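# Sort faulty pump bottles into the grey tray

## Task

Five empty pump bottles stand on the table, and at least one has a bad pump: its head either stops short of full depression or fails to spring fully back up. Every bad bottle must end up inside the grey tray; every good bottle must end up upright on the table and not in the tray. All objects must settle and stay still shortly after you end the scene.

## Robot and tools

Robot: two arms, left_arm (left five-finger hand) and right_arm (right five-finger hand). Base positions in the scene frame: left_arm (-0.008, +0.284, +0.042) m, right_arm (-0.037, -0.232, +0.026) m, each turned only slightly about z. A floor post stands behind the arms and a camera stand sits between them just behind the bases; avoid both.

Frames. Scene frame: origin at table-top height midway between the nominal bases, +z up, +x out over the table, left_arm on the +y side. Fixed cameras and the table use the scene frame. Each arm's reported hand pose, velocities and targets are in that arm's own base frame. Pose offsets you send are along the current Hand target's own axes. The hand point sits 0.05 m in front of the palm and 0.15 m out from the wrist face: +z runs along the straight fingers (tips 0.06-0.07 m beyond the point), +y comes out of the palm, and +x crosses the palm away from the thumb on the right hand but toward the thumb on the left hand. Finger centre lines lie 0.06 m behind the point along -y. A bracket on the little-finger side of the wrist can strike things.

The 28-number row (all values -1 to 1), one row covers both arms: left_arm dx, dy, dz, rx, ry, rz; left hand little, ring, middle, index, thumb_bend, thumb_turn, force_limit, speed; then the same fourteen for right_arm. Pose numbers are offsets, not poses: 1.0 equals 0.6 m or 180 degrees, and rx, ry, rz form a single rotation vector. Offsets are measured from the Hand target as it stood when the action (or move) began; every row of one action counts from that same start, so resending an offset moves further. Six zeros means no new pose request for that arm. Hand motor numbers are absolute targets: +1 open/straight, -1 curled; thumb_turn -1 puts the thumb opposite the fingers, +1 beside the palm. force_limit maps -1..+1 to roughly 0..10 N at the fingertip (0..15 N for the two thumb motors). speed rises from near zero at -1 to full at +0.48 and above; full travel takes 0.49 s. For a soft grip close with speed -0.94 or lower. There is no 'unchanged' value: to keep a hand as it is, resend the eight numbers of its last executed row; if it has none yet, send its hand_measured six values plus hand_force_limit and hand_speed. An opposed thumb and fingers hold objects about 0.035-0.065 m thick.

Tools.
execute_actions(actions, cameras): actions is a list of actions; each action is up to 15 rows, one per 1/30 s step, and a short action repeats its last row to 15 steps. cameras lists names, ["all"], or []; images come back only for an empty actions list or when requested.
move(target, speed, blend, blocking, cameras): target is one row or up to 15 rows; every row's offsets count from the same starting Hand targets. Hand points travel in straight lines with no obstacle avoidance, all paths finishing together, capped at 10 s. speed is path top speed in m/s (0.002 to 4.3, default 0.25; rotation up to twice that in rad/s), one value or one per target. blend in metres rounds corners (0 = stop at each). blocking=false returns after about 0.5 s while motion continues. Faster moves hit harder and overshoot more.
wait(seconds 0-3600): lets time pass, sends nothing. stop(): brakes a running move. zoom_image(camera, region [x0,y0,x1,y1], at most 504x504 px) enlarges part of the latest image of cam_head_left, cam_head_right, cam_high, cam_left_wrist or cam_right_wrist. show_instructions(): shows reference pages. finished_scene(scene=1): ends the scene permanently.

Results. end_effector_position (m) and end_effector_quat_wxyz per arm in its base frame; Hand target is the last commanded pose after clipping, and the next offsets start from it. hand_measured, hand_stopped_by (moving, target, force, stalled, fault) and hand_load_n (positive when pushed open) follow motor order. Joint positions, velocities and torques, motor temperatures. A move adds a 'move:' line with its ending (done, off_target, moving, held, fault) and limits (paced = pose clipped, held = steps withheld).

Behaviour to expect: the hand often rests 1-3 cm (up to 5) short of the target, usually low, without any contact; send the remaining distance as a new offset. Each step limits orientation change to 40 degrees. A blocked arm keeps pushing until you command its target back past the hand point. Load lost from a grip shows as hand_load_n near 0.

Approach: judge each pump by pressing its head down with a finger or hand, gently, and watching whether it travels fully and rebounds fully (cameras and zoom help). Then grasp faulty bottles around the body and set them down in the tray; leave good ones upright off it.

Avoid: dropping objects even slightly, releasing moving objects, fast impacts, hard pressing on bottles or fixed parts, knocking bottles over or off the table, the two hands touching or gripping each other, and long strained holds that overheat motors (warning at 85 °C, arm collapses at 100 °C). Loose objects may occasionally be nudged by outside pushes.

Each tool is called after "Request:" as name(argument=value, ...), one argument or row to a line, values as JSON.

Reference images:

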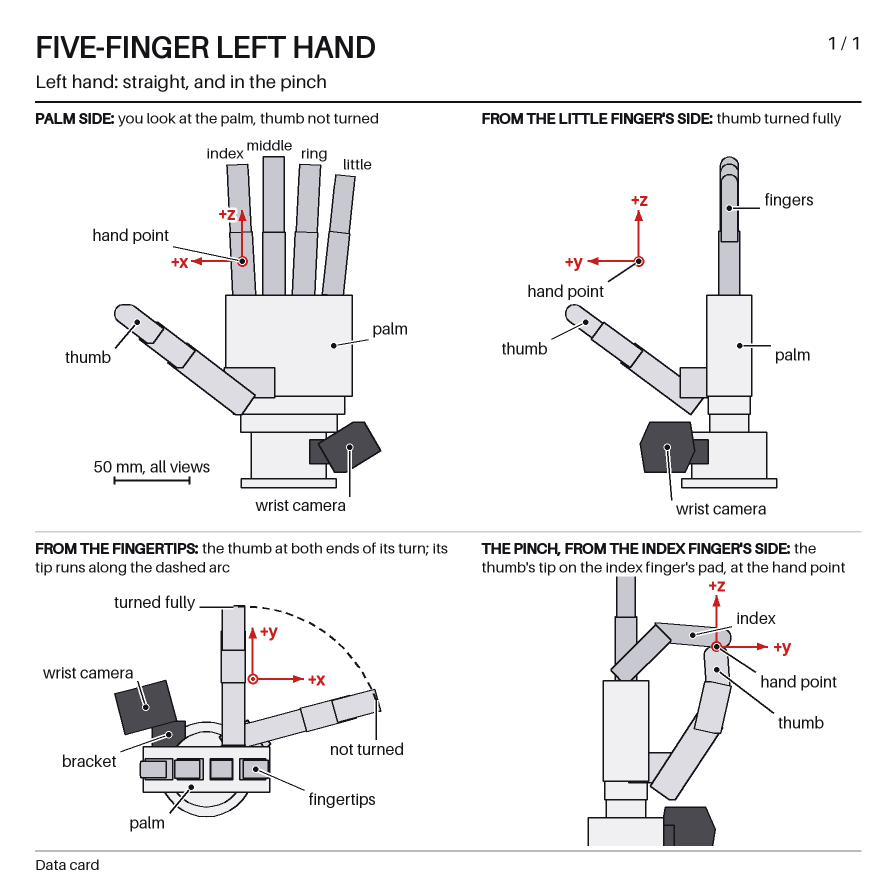

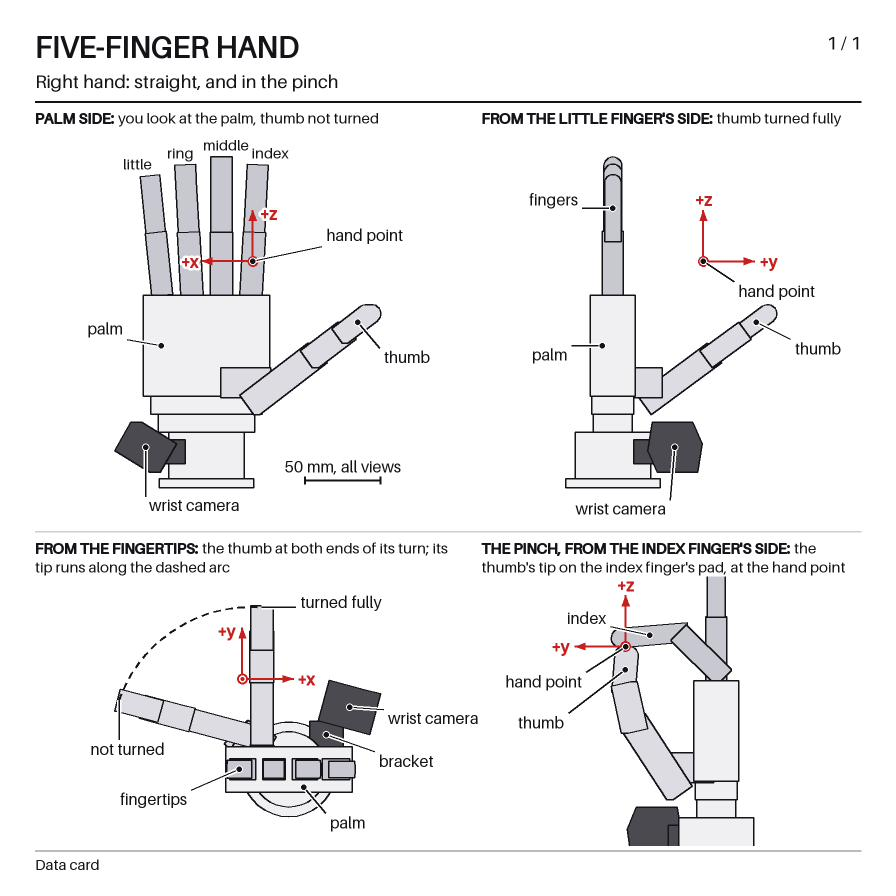

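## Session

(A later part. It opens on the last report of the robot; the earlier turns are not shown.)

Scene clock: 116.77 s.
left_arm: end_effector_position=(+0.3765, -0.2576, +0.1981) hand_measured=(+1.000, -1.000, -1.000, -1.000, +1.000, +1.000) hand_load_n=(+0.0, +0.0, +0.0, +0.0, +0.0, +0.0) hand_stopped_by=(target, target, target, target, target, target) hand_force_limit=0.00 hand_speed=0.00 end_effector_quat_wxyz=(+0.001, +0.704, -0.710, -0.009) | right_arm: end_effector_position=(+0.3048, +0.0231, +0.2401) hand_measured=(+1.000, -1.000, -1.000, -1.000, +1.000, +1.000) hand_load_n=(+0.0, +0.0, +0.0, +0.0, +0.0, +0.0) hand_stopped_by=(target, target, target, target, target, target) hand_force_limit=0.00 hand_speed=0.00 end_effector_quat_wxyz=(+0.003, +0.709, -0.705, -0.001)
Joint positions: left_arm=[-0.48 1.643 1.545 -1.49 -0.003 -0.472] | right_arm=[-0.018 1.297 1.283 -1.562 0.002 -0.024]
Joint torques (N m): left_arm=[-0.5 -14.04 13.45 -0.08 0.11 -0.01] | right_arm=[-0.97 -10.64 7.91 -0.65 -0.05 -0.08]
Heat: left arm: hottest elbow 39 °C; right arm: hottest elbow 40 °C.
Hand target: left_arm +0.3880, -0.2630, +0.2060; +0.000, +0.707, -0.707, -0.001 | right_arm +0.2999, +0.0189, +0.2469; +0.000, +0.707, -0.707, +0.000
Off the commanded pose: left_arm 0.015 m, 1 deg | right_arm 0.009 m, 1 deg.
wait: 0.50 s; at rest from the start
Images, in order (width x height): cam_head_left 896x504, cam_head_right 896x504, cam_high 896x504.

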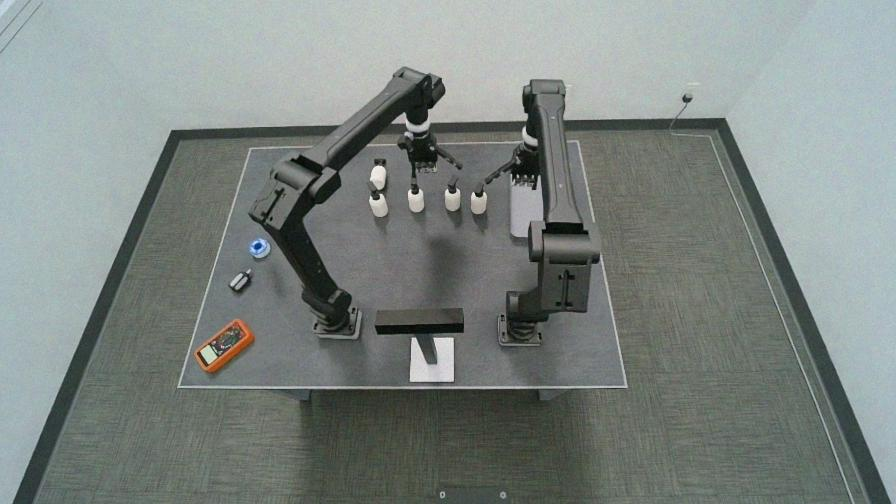

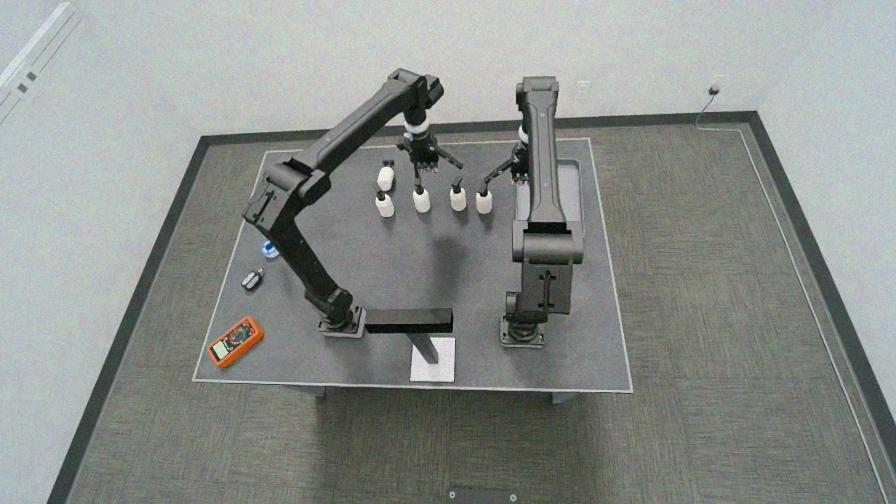

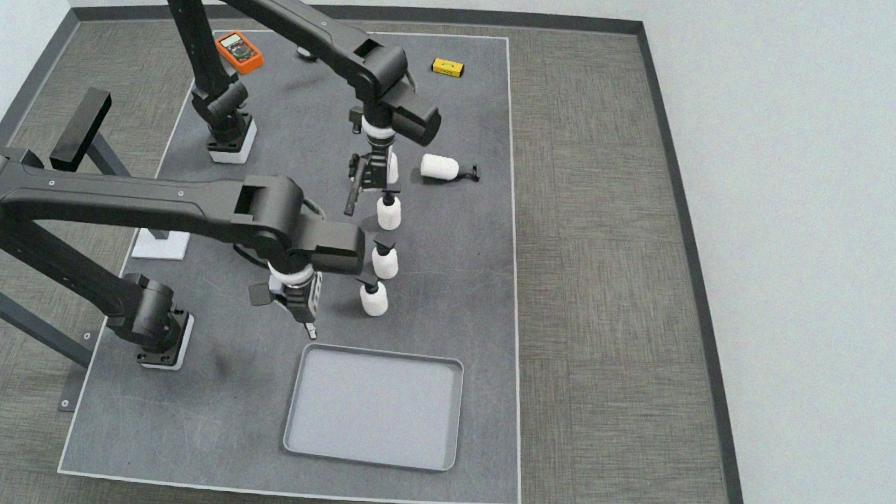

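Request:
move(
  target=[0.003,-0.003,0.0433,0,0,0,1,-1,-1,-1,1,1,0,0, 0,0,0,0,0,0,1,-1,-1,-1,1,1,0,0],
  cameras=[],
  speed=0.06,
)

Request:
move(
  target=[0,0,0.0167,0,0,0,1,-1,-1,-1,1,1,0,0, 0,0,0,0,0,0,1,-1,-1,-1,1,1,0,0],
  cameras=["cam_high","cam_head_left","cam_head_right"],
  speed=0.04,
)

Request:
zoom_image(
  camera="cam_head_left",
  region=[395, 160, 435, 200],
)

Request:
zoom_image(
  camera="cam_high",
  region=[340, 150, 440, 240],
)

Scene clock: 119.53 s.
left_arm: end_effector_position=(+0.3872, -0.2632, +0.1924) hand_measured=(+1.000, -1.000, -1.000, -1.000, +1.000, +1.000) hand_load_n=(+0.0, +0.0, +0.5, +0.0, +0.0, +0.0) hand_stopped_by=(target, target, target, target, target, target) hand_force_limit=0.00 hand_speed=0.00 end_effector_quat_wxyz=(-0.004, +0.704, -0.710, +0.007) | right_arm: end_effector_position=(+0.3048, +0.0231, +0.2401) hand_measured=(+1.000, -1.000, -1.000, -1.000, +1.000, +1.000) hand_load_n=(+0.0, +0.0, +0.0, +0.0, +0.0, +0.0) hand_stopped_by=(target, target, target, target, target, target) hand_force_limit=0.00 hand_speed=0.00 end_effector_quat_wxyz=(+0.003, +0.709, -0.705, -0.001)
Joint positions: left_arm=[-0.48 1.652 1.545 -1.446 -0.003 -0.472] | right_arm=[-0.018 1.297 1.283 -1.562 0.002 -0.024]
Joint torques (N m): left_arm=[-0.67 -13.74 8.9 0.73 0.11 -0.03] | right_arm=[-0.97 -10.64 7.9 -0.66 -0.05 -0.08]
Heat: left arm: hottest elbow 39 °C; right arm: hottest elbow 40 °C.
Hand target: left_arm +0.3898, -0.2647, +0.1799; +0.000, +0.707, -0.707, -0.001 | right_arm +0.2999, +0.0189, +0.2469; +0.000, +0.707, -0.707, +0.000
Off the commanded pose: left_arm 0.013 m, 1 deg | right_arm 0.009 m, 1 deg.
move: off_target (left_arm)

Scene clock: 120.27 s.
left_arm: end_effector_position=(+0.3889, -0.2641, +0.1842) hand_measured=(+1.000, -1.000, -1.000, -1.000, +1.000, +1.000) hand_load_n=(+0.0, +0.0, +0.0, +0.0, +0.0, +0.0) hand_stopped_by=(target, target, target, target, target, target) hand_force_limit=0.00 hand_speed=0.00 end_effector_quat_wxyz=(-0.005, +0.704, -0.710, +0.010) | right_arm: end_effector_position=(+0.3048, +0.0231, +0.2401) hand_measured=(+1.000, -1.000, -1.000, -1.000, +1.000, +1.000) hand_load_n=(-0.5, +0.5, +0.0, +0.0, +0.0, +0.0) hand_stopped_by=(target, target, target, target, target, target) hand_force_limit=0.00 hand_speed=0.00 end_effector_quat_wxyz=(+0.003, +0.709, -0.705, -0.001)
Joint positions: left_arm=[-0.48 1.656 1.528 -1.421 -0.003 -0.472] | right_arm=[-0.018 1.297 1.283 -1.562 0.002 -0.024]
Joint torques (N m): left_arm=[-0.67 -13.86 8.43 0.8 0.1 -0.03] | right_arm=[-1.03 -10.64 7.9 -0.66 -0.05 -0.08]
Heat: left arm: hottest elbow 39 °C; right arm: hottest elbow 40 °C.
Hand target: left_arm +0.3899, -0.2648, +0.1701; +0.000, +0.707, -0.707, +0.000 | right_arm +0.2999, +0.0189, +0.2469; +0.000, +0.707, -0.707, +0.000
Off the commanded pose: left_arm 0.014 m, 1 deg | right_arm 0.009 m, 1 deg.
move: off_target (left_arm)
Images, in order (width x height): cam_head_left 896x504, cam_head_right 896x504, cam_high 896x504.

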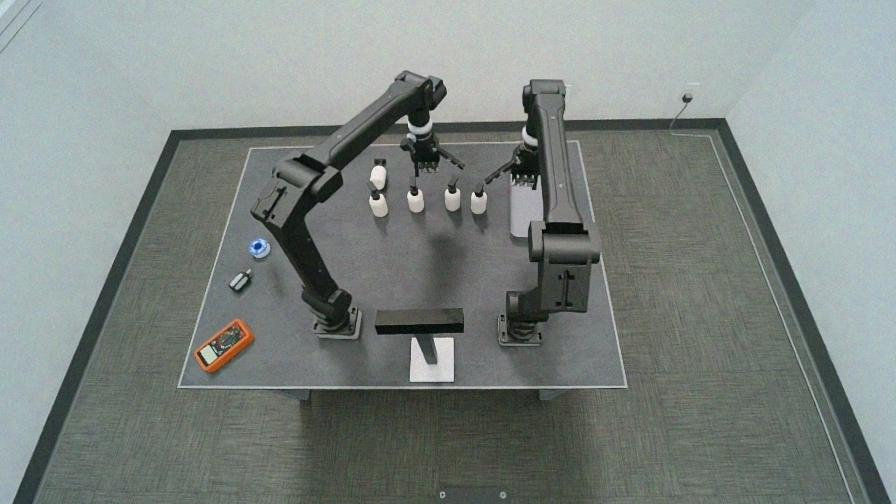

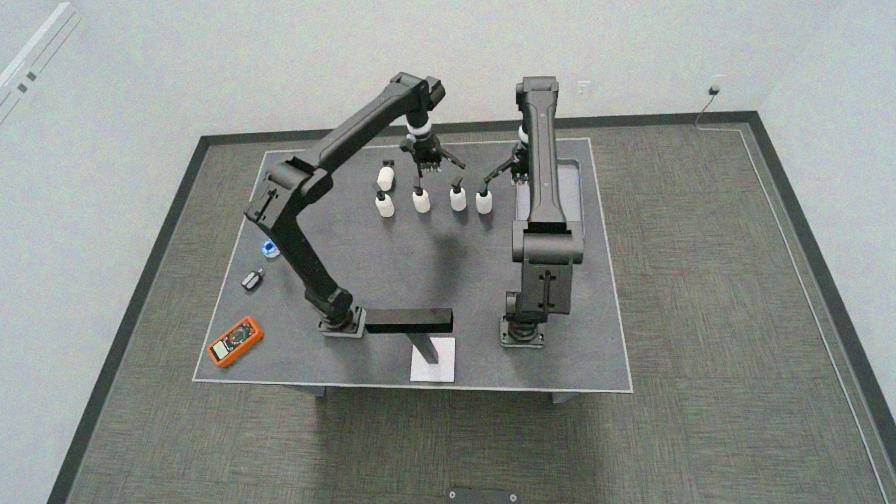

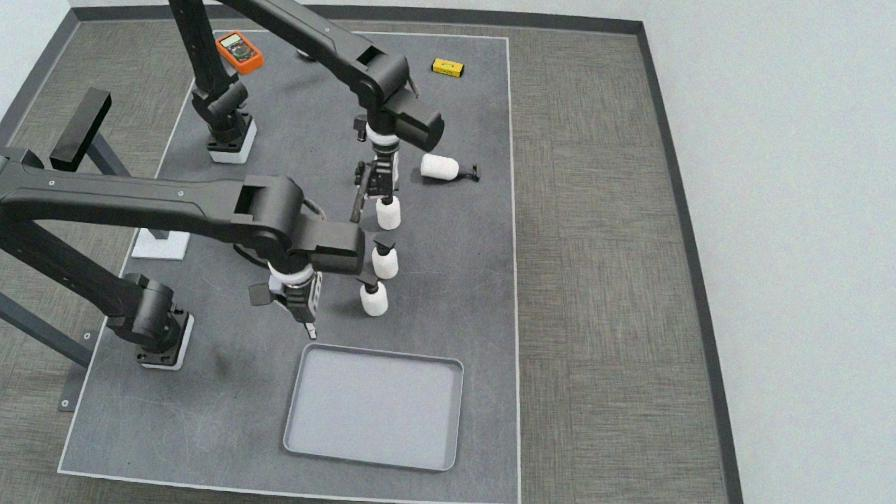

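Scaled by 12.600 from the camera's image (finer frame: 1280x720).

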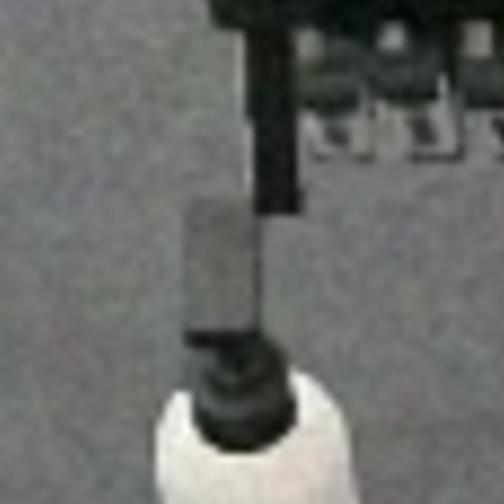

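Scaled by 5.040 from the camera's image (finer frame: 1280x720).

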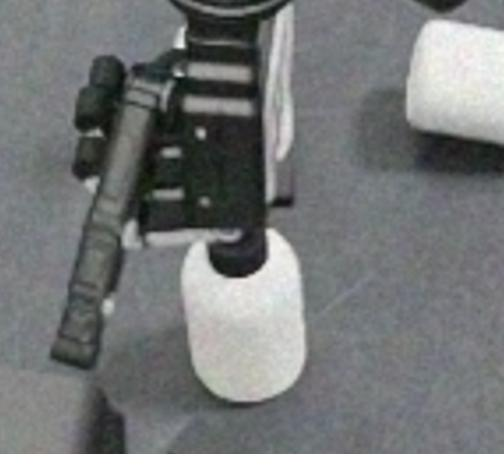

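Request:
move(
  target=[-0.018,0.02,0,0,0,0,1,-1,-1,-1,1,1,0,0, 0,0,0,0,0,0,1,-1,-1,-1,1,1,0,0],
  cameras=["cam_head_left","cam_head_right"],
  speed=0.06,
)

Request:
zoom_image(
  camera="cam_head_left",
  region=[395, 160, 435, 200],
)

Request:
zoom_image(
  camera="cam_head_right",
  region=[400, 160, 440, 200],
)

Scene clock: 122.17 s.
left_arm: end_effector_position=(+0.3785, -0.2587, +0.1734) hand_measured=(+1.000, -1.000, -1.000, -1.000, +1.000, +1.000) hand_load_n=(+0.0, +0.0, +0.0, +0.0, +0.0, +0.0) hand_stopped_by=(target, target, target, target, target, target) hand_force_limit=0.00 hand_speed=0.00 end_effector_quat_wxyz=(-0.001, +0.704, -0.710, +0.000) | right_arm: end_effector_position=(+0.3048, +0.0231, +0.2401) hand_measured=(+1.000, -1.000, -1.000, -1.000, +1.000, +1.000) hand_load_n=(+0.0, +0.0, +0.0, +0.0, +0.0, +0.0) hand_stopped_by=(target, target, target, target, target, target) hand_force_limit=0.00 hand_speed=0.00 end_effector_quat_wxyz=(+0.003, +0.709, -0.705, -0.001)
Joint positions: left_arm=[-0.48 1.645 1.484 -1.409 -0.003 -0.472] | right_arm=[-0.018 1.297 1.283 -1.562 0.002 -0.024]
Joint torques (N m): left_arm=[-0.03 -15.97 7.82 0.69 0.1 0.07] | right_arm=[-0.97 -10.64 7.91 -0.66 -0.05 -0.08]
Heat: left arm: hottest elbow 39 °C; right arm: hottest elbow 40 °C.
Hand target: left_arm +0.3778, -0.2540, +0.1699; +0.000, +0.707, -0.707, -0.001 | right_arm +0.2999, +0.0189, +0.2469; +0.000, +0.707, -0.707, +0.000
Off the commanded pose: left_arm 0.006 m, 0 deg | right_arm 0.009 m, 1 deg.
move: done

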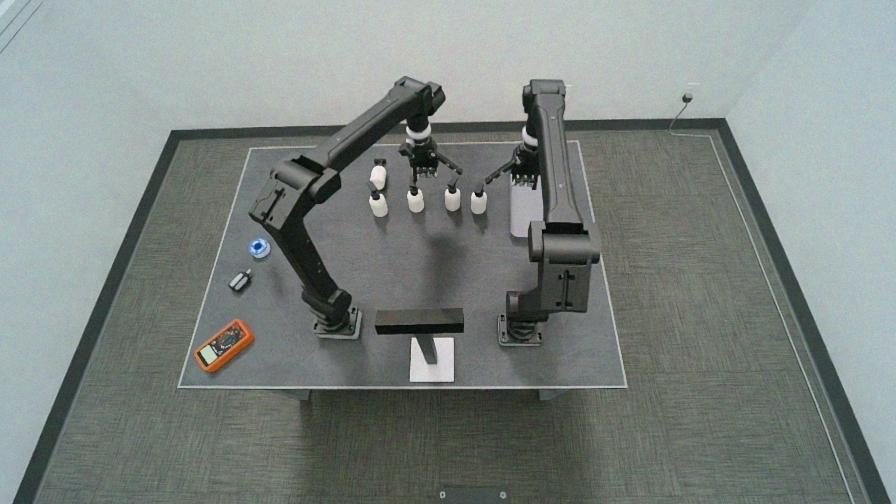

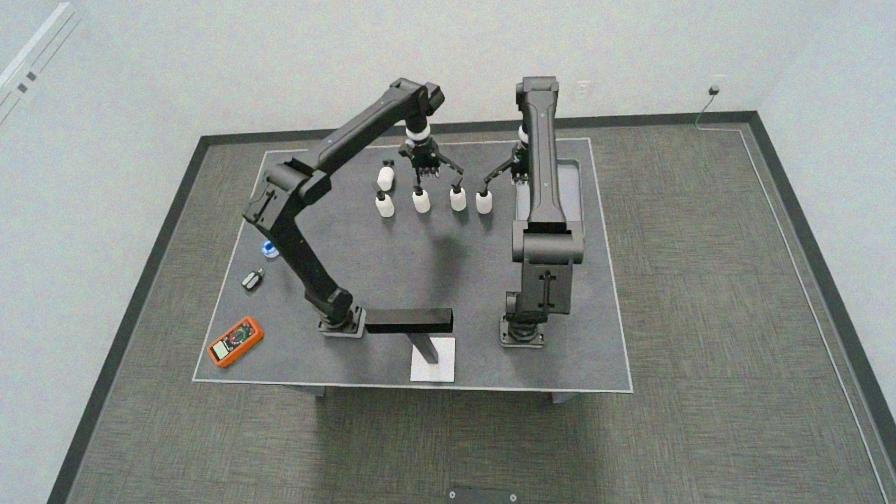

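Scaled by 12.600 from the camera's image (finer frame: 1280x720).

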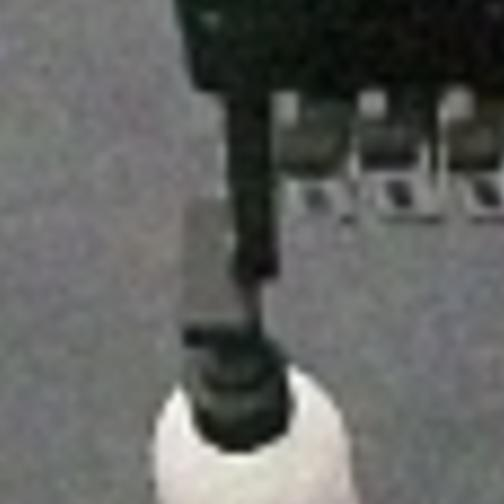

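Scaled by 12.600 from the camera's image (finer frame: 1280x720).

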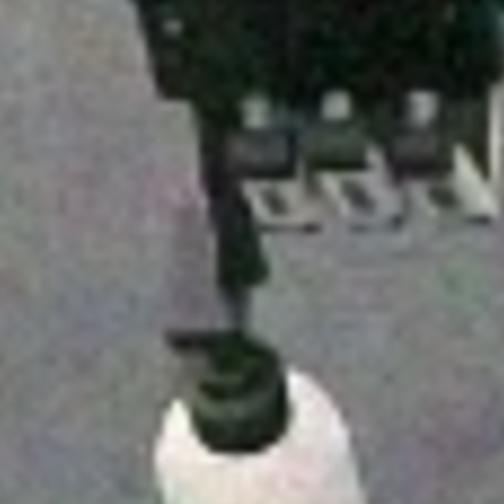

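Request:
move(
  target=[-0.016,0,-0.008,0,0,0,1,-1,-1,-1,1,1,0,0, 0,0,0,0,0,0,1,-1,-1,-1,1,1,0,0],
  cameras=["cam_head_left","cam_head_right"],
  speed=0.06,
)

Request:
zoom_image(
  camera="cam_head_left",
  region=[395, 160, 435, 200],
)

Scene clock: 124.13 s.
left_arm: end_effector_position=(+0.3808, -0.2501, +0.1750) hand_measured=(+1.000, -1.000, -1.000, -1.000, +1.000, +1.000) hand_load_n=(+0.0, +0.0, +0.0, +0.0, +0.0, +0.0) hand_stopped_by=(target, target, target, target, target, target) hand_force_limit=0.00 hand_speed=0.00 end_effector_quat_wxyz=(-0.002, +0.709, -0.705, +0.001) | right_arm: end_effector_position=(+0.3048, +0.0231, +0.2401) hand_measured=(+1.000, -1.000, -1.000, -1.000, +1.000, +1.000) hand_load_n=(+0.0, +0.0, +0.0, +0.0, +0.0, +0.0) hand_stopped_by=(target, target, target, target, target, target) hand_force_limit=0.00 hand_speed=0.00 end_effector_quat_wxyz=(+0.003, +0.709, -0.705, -0.001)
Joint positions: left_arm=[-0.461 1.636 1.477 -1.409 -0.003 -0.466] | right_arm=[-0.018 1.297 1.283 -1.562 0.002 -0.024]
Joint torques (N m): left_arm=[-0.09 -16.26 8.09 0.32 0.09 0.19] | right_arm=[-0.97 -10.7 7.91 -0.65 -0.05 -0.08]
Heat: left arm: hottest elbow 39 °C; right arm: hottest elbow 40 °C.
Hand target: left_arm +0.3778, -0.2445, +0.1748; +0.000, +0.707, -0.707, -0.001 | right_arm +0.2999, +0.0189, +0.2469; +0.000, +0.707, -0.707, +0.000
Off the commanded pose: left_arm 0.006 m, 0 deg | right_arm 0.009 m, 1 deg.
move: done

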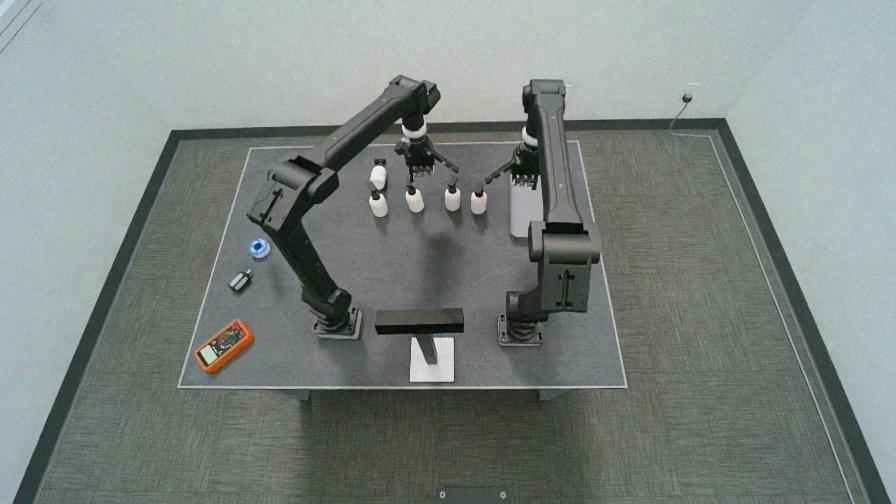

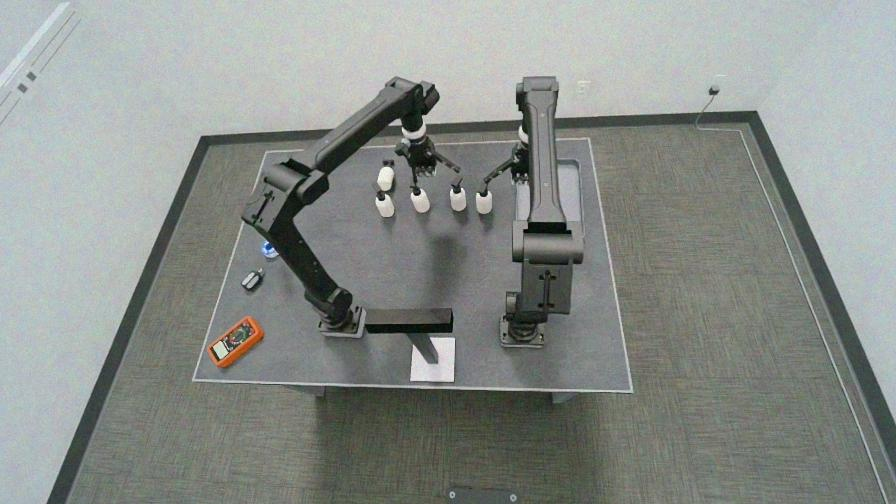

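Scaled by 12.600 from the camera's image (finer frame: 1280x720).

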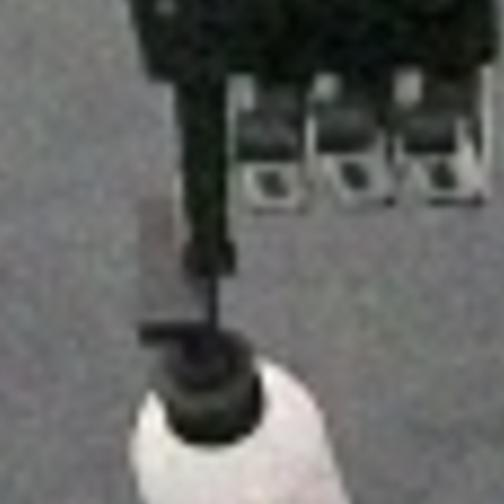

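Request:
move(
  target=[0,0,-0.06,0,0,0,1,-1,-1,-1,1,1,0,0, 0,0,0,0,0,0,1,-1,-1,-1,1,1,0,0],
  cameras=["cam_head_left","cam_head_right","cam_high"],
  speed=0.1,
)

Request:
zoom_image(
  camera="cam_head_left",
  region=[395, 160, 435, 200],
)

Request:
zoom_image(
  camera="cam_high",
  region=[340, 150, 440, 240],
)

Scene clock: 126.40 s.
left_arm: end_effector_position=(+0.3671, -0.2433, +0.1921) hand_measured=(+1.000, -1.000, -1.000, -1.000, +1.000, +1.000) hand_load_n=(+0.0, +0.0, +0.0, +0.0, +0.0, +0.0) hand_stopped_by=(target, target, target, target, target, target) hand_force_limit=0.00 hand_speed=0.00 end_effector_quat_wxyz=(+0.005, +0.708, -0.705, -0.021) | right_arm: end_effector_position=(+0.3048, +0.0231, +0.2401) hand_measured=(+1.000, -1.000, -1.000, -1.000, +1.000, +1.000) hand_load_n=(+0.0, +0.0, +0.5, +0.0, +0.0, +0.0) hand_stopped_by=(target, target, target, target, target, target) hand_force_limit=0.00 hand_speed=0.00 end_effector_quat_wxyz=(+0.003, +0.709, -0.705, -0.001)
Joint positions: left_arm=[-0.461 1.623 1.5 -1.491 -0.003 -0.466] | right_arm=[-0.018 1.297 1.283 -1.562 0.002 -0.024]
Joint torques (N m): left_arm=[-0.15 -15.91 13.24 -0.1 0.08 0.18] | right_arm=[-1.03 -10.7 7.91 -0.66 -0.05 -0.08]
Heat: left arm: hottest elbow 39 °C; right arm: hottest elbow 40 °C.
Hand target: left_arm +0.3779, -0.2446, +0.2108; +0.000, +0.707, -0.707, +0.000 | right_arm +0.2999, +0.0189, +0.2469; +0.000, +0.707, -0.707, +0.000
Off the commanded pose: left_arm 0.022 m, 2 deg | right_arm 0.009 m, 1 deg.
move: off_target (left_arm)

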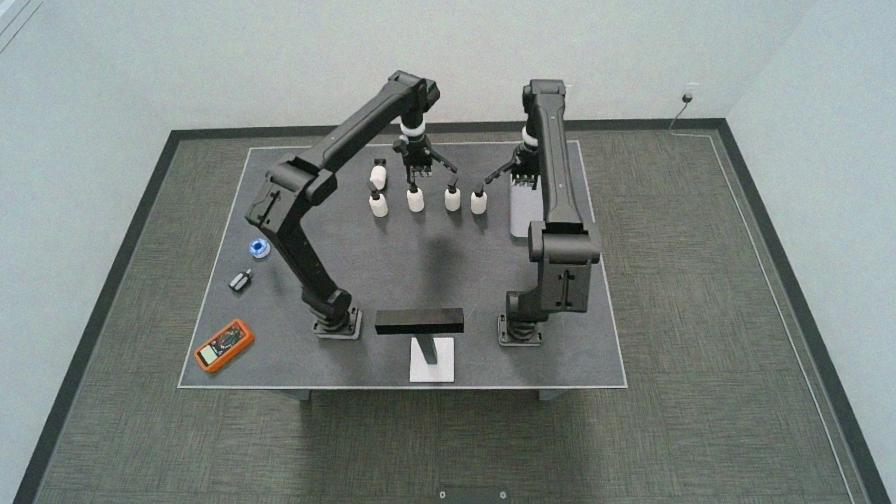

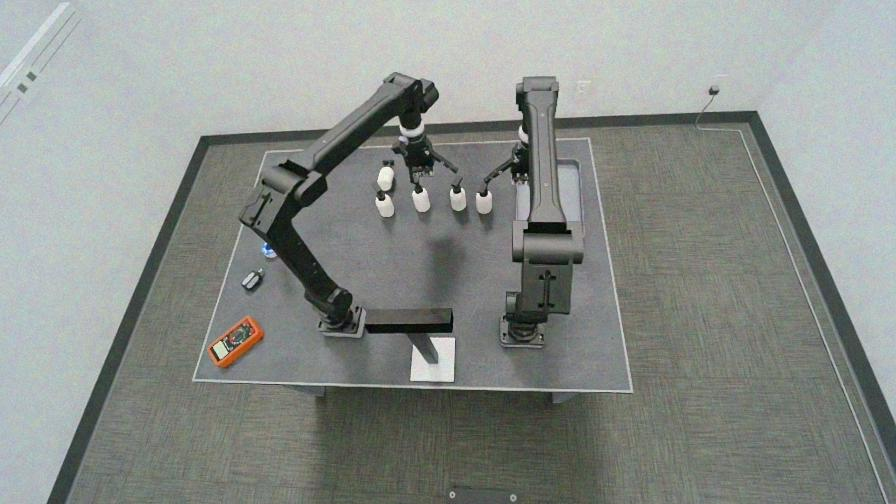

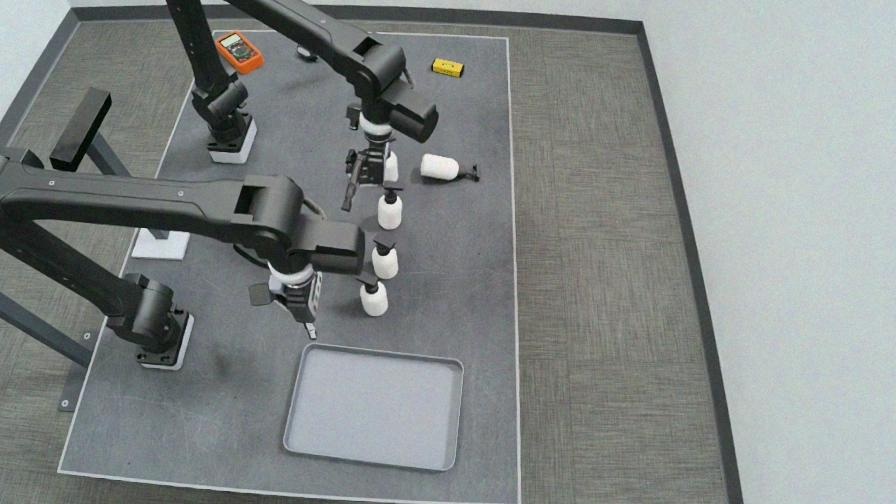

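Scaled by 12.600 from the camera's image (finer frame: 1280x720).

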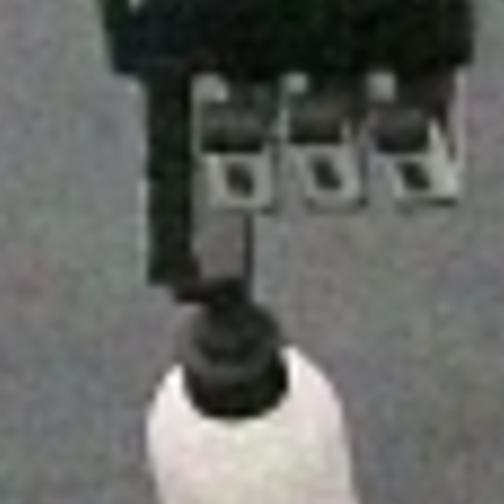

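Scaled by 5.040 from the camera's image (finer frame: 1280x720).

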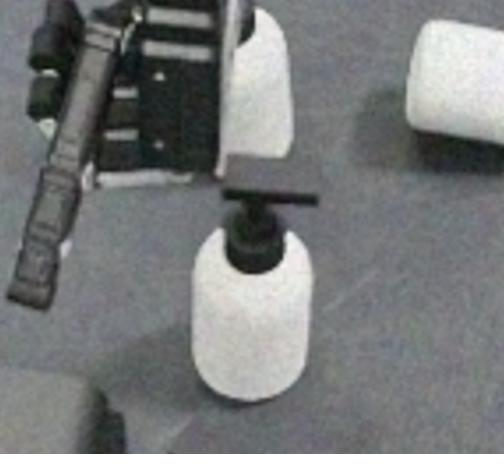

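Request:
move(
  target=[0,0,-0.06,0,0,0,1,-1,-1,-1,1,1,0,0, 0,0,0,0,0,0,1,-1,-1,-1,1,1,0,0],
  cameras=["cam_head_left","cam_head_right","cam_high"],
  speed=0.1,
)

Request:
zoom_image(
  camera="cam_head_left",
  region=[395, 160, 435, 200],
)

Request:
zoom_image(
  camera="cam_head_right",
  region=[400, 160, 440, 200],
)

Request:
zoom_image(
  camera="cam_high",
  region=[340, 150, 440, 240],
)

Scene clock: 128.70 s.
left_arm: end_effector_position=(+0.3682, -0.2439, +0.2289) hand_measured=(+1.000, -1.000, -1.000, -1.000, +1.000, +1.000) hand_load_n=(+0.0, +0.0, +0.0, +0.5, +0.0, +0.0) hand_stopped_by=(target, target, target, target, target, target) hand_force_limit=0.00 hand_speed=0.00 end_effector_quat_wxyz=(+0.005, +0.709, -0.705, -0.020) | right_arm: end_effector_position=(+0.3048, +0.0231, +0.2401) hand_measured=(+1.000, -1.000, -1.000, -1.000, +1.000, +1.000) hand_load_n=(+0.0, +0.0, +0.0, +0.0, +0.0, +0.0) hand_stopped_by=(target, target, target, target, target, target) hand_force_limit=0.00 hand_speed=0.00 end_effector_quat_wxyz=(+0.003, +0.709, -0.705, -0.001)
Joint positions: left_arm=[-0.461 1.617 1.59 -1.585 -0.003 -0.466] | right_arm=[-0.018 1.297 1.283 -1.562 0.002 -0.024]
Joint torques (N m): left_arm=[-0.21 -15.74 13.46 -0.14 0.08 0.18] | right_arm=[-0.97 -10.64 7.9 -0.66 -0.05 -0.08]
Heat: left arm: hottest elbow 39 °C; right arm: hottest elbow 40 °C.
Hand target: left_arm +0.3778, -0.2446, +0.2469; +0.000, +0.707, -0.707, +0.000 | right_arm +0.2999, +0.0189, +0.2469; +0.000, +0.707, -0.707, +0.000
Off the commanded pose: left_arm 0.020 m, 2 deg | right_arm 0.009 m, 1 deg.
move: off_target (left_arm)

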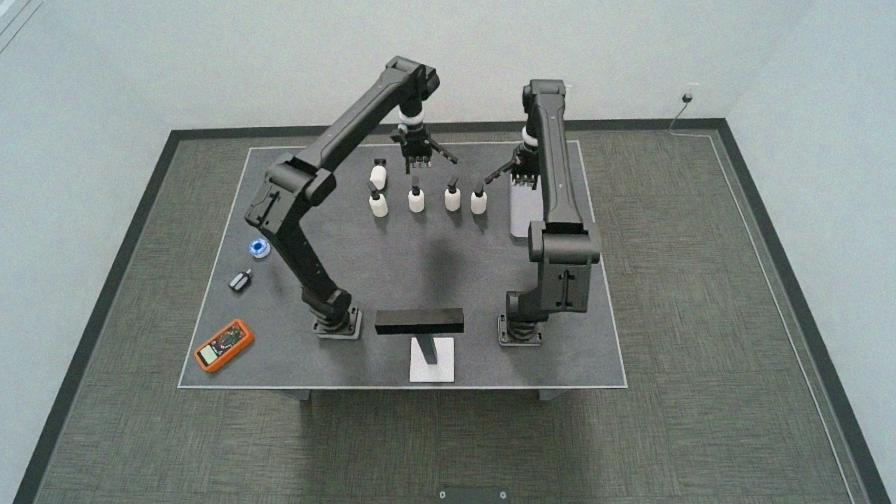

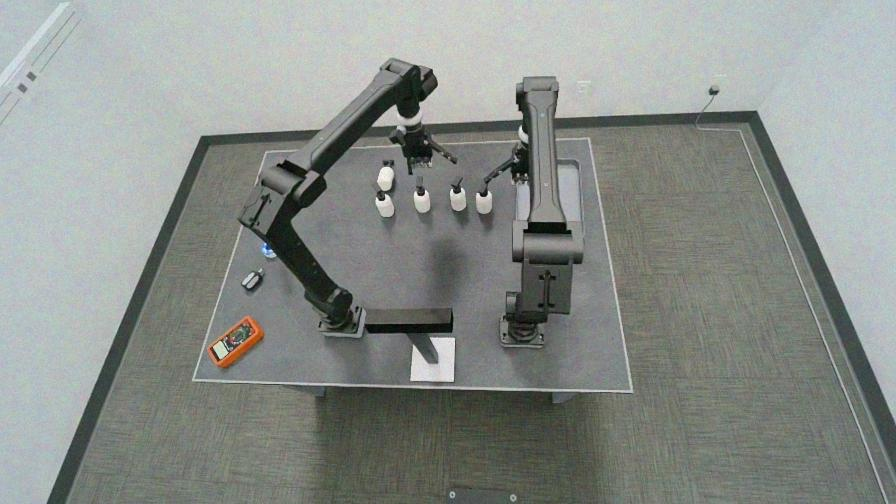

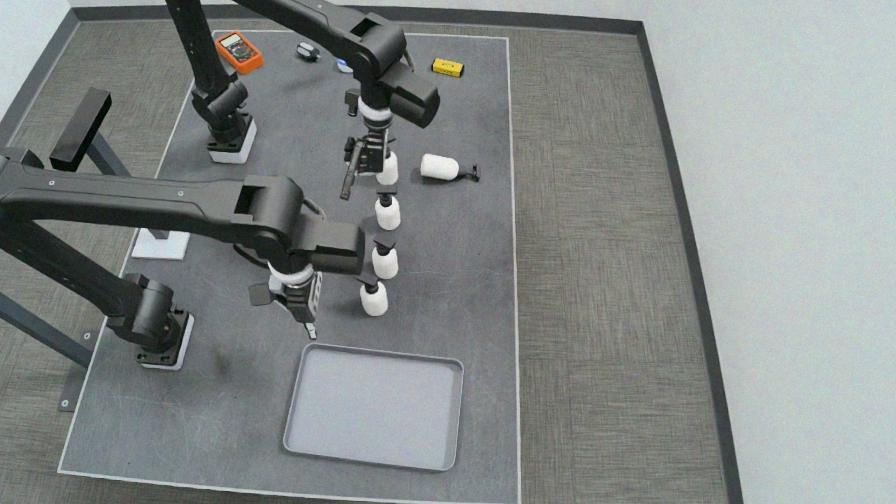

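Scaled by 12.600 from the camera's image (finer frame: 1280x720).

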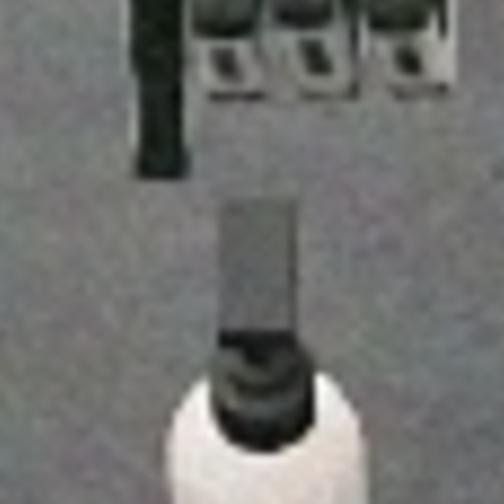

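Scaled by 12.600 from the camera's image (finer frame: 1280x720).

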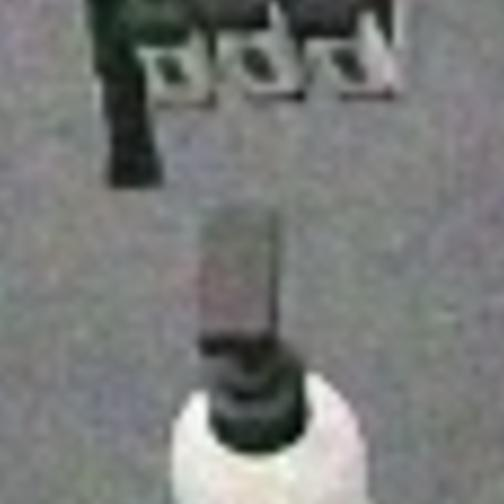

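Scaled by 5.040 from the camera's image (finer frame: 1280x720).

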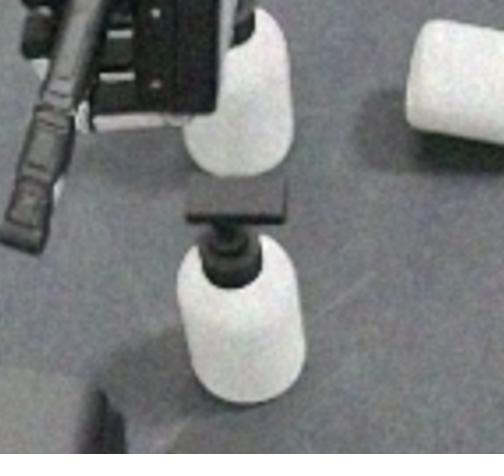

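Request:
move(
  target=[0.0423,0.0263,0.0,0,0,0,1,-1,-1,-1,1,1,0,0, 0,0,0,0,0,0,1,-1,-1,-1,1,1,0,0],
  cameras=[],
  speed=0.1,
)

Request:
move(
  target=[0,0,0.063,0,0,0,1,-1,-1,-1,1,1,0,0, 0,0,0,0,0,0,1,-1,-1,-1,1,1,0,0],
  cameras=["cam_head_left","cam_head_right","cam_high"],
  speed=0.06,
)

Request:
zoom_image(
  camera="cam_head_left",
  region=[395, 160, 435, 200],
)

Request:
zoom_image(
  camera="cam_head_right",
  region=[400, 160, 440, 200],
)

Scene clock: 134.93 s.
left_arm: end_effector_position=(+0.3564, -0.2648, +0.2290) hand_measured=(+1.000, -1.000, -1.000, -1.000, +1.000, +1.000) hand_load_n=(+0.0, +0.0, +0.0, +0.0, +0.0, +0.0) hand_stopped_by=(target, target, target, target, target, target) hand_force_limit=0.00 hand_speed=0.00 end_effector_quat_wxyz=(+0.005, +0.704, -0.710, -0.020) | right_arm: end_effector_position=(+0.3048, +0.0231, +0.2401) hand_measured=(+1.000, -1.000, -1.000, -1.000, +1.000, +1.000) hand_load_n=(+0.0, +0.0, +0.0, +0.0, -0.5, +0.0) hand_stopped_by=(target, target, target, target, target, target) hand_force_limit=0.00 hand_speed=0.00 end_effector_quat_wxyz=(+0.003, +0.709, -0.705, -0.001)
Joint positions: left_arm=[-0.512 1.617 1.59 -1.585 0 -0.503] | right_arm=[-0.018 1.297 1.283 -1.562 0.002 -0.024]
Joint torques (N m): left_arm=[-0.85 -16.21 12.86 -0.09 0.04 -0.09] | right_arm=[-0.97 -10.64 7.9 -0.66 -0.05 -0.08]
Heat: left arm: hottest elbow 40 °C; right arm: hottest elbow 40 °C.
Hand target: left_arm +0.3622, -0.2699, +0.2468; +0.000, +0.707, -0.707, +0.000 | right_arm +0.2999, +0.0189, +0.2469; +0.000, +0.707, -0.707, +0.000
Off the commanded pose: left_arm 0.019 m, 2 deg | right_arm 0.009 m, 1 deg.
move: off_target (left_arm)

Scene clock: 136.10 s.
left_arm: end_effector_position=(+0.3634, -0.2687, +0.2105) hand_measured=(+1.000, -1.000, -1.000, -1.000, +1.000, +1.000) hand_load_n=(+0.0, +0.0, +0.0, +0.0, +0.0, +0.0) hand_stopped_by=(target, target, target, target, target, target) hand_force_limit=0.00 hand_speed=0.00 end_effector_quat_wxyz=(+0.001, +0.704, -0.710, -0.003) | right_arm: end_effector_position=(+0.3048, +0.0231, +0.2401) hand_measured=(+1.000, -1.000, -1.000, -1.000, +1.000, +1.000) hand_load_n=(+0.5, +0.0, +0.0, +0.0, +0.0, +0.0) hand_stopped_by=(target, target, target, target, target, target) hand_force_limit=0.00 hand_speed=0.00 end_effector_quat_wxyz=(+0.003, +0.709, -0.705, -0.001)
Joint positions: left_arm=[-0.512 1.617 1.545 -1.506 0 -0.504] | right_arm=[-0.018 1.297 1.283 -1.562 0.002 -0.024]
Joint torques (N m): left_arm=[-1.03 -15.79 8.39 0.69 0.02 -0.08] | right_arm=[-0.97 -10.7 7.91 -0.66 -0.05 -0.08]
Heat: left arm: hottest elbow 40 °C; right arm: hottest elbow 40 °C.
Hand target: left_arm +0.3621, -0.2698, +0.2089; +0.000, +0.707, -0.707, -0.001 | right_arm +0.2999, +0.0189, +0.2469; +0.000, +0.707, -0.707, +0.000
Off the commanded pose: left_arm 0.002 m, 1 deg | right_arm 0.009 m, 1 deg.
move: done

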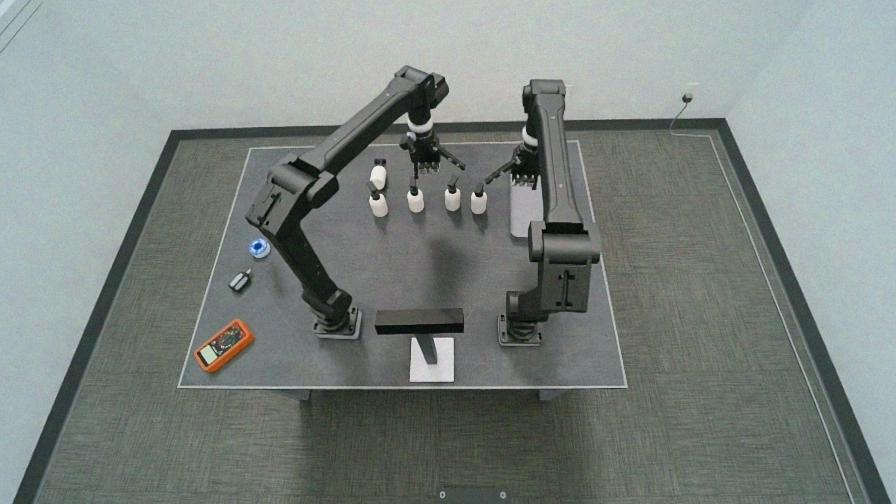

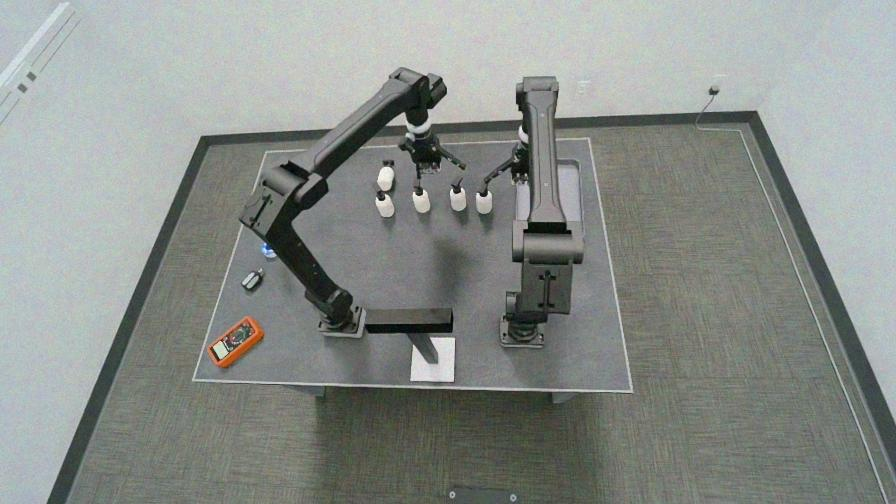

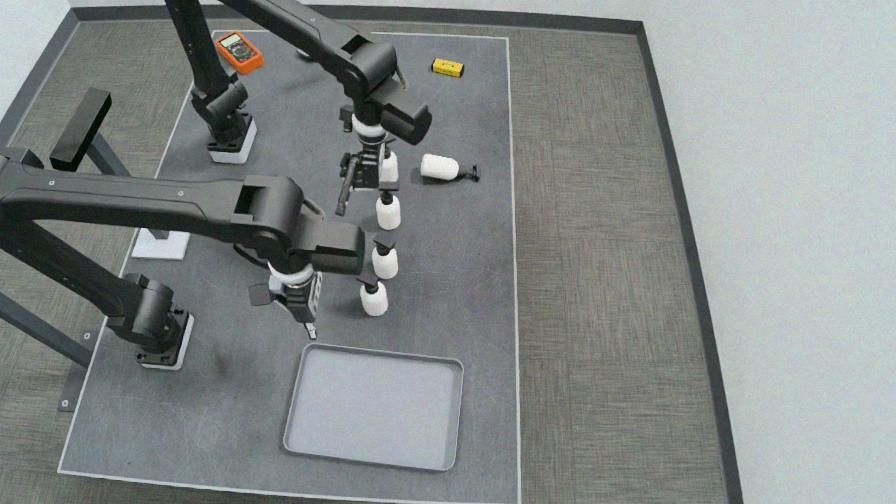

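Scaled by 12.600 from the camera's image (finer frame: 1280x720).

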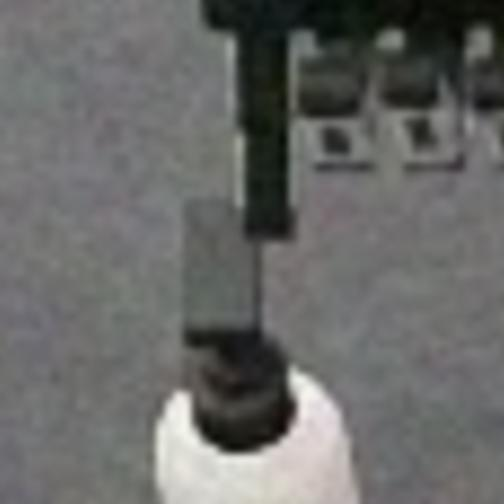

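Scaled by 12.600 from the camera's image (finer frame: 1280x720).

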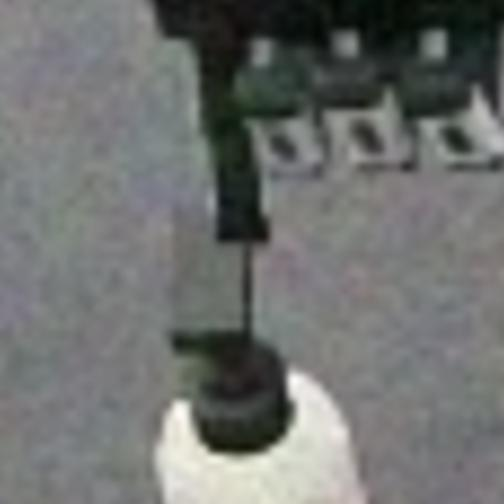

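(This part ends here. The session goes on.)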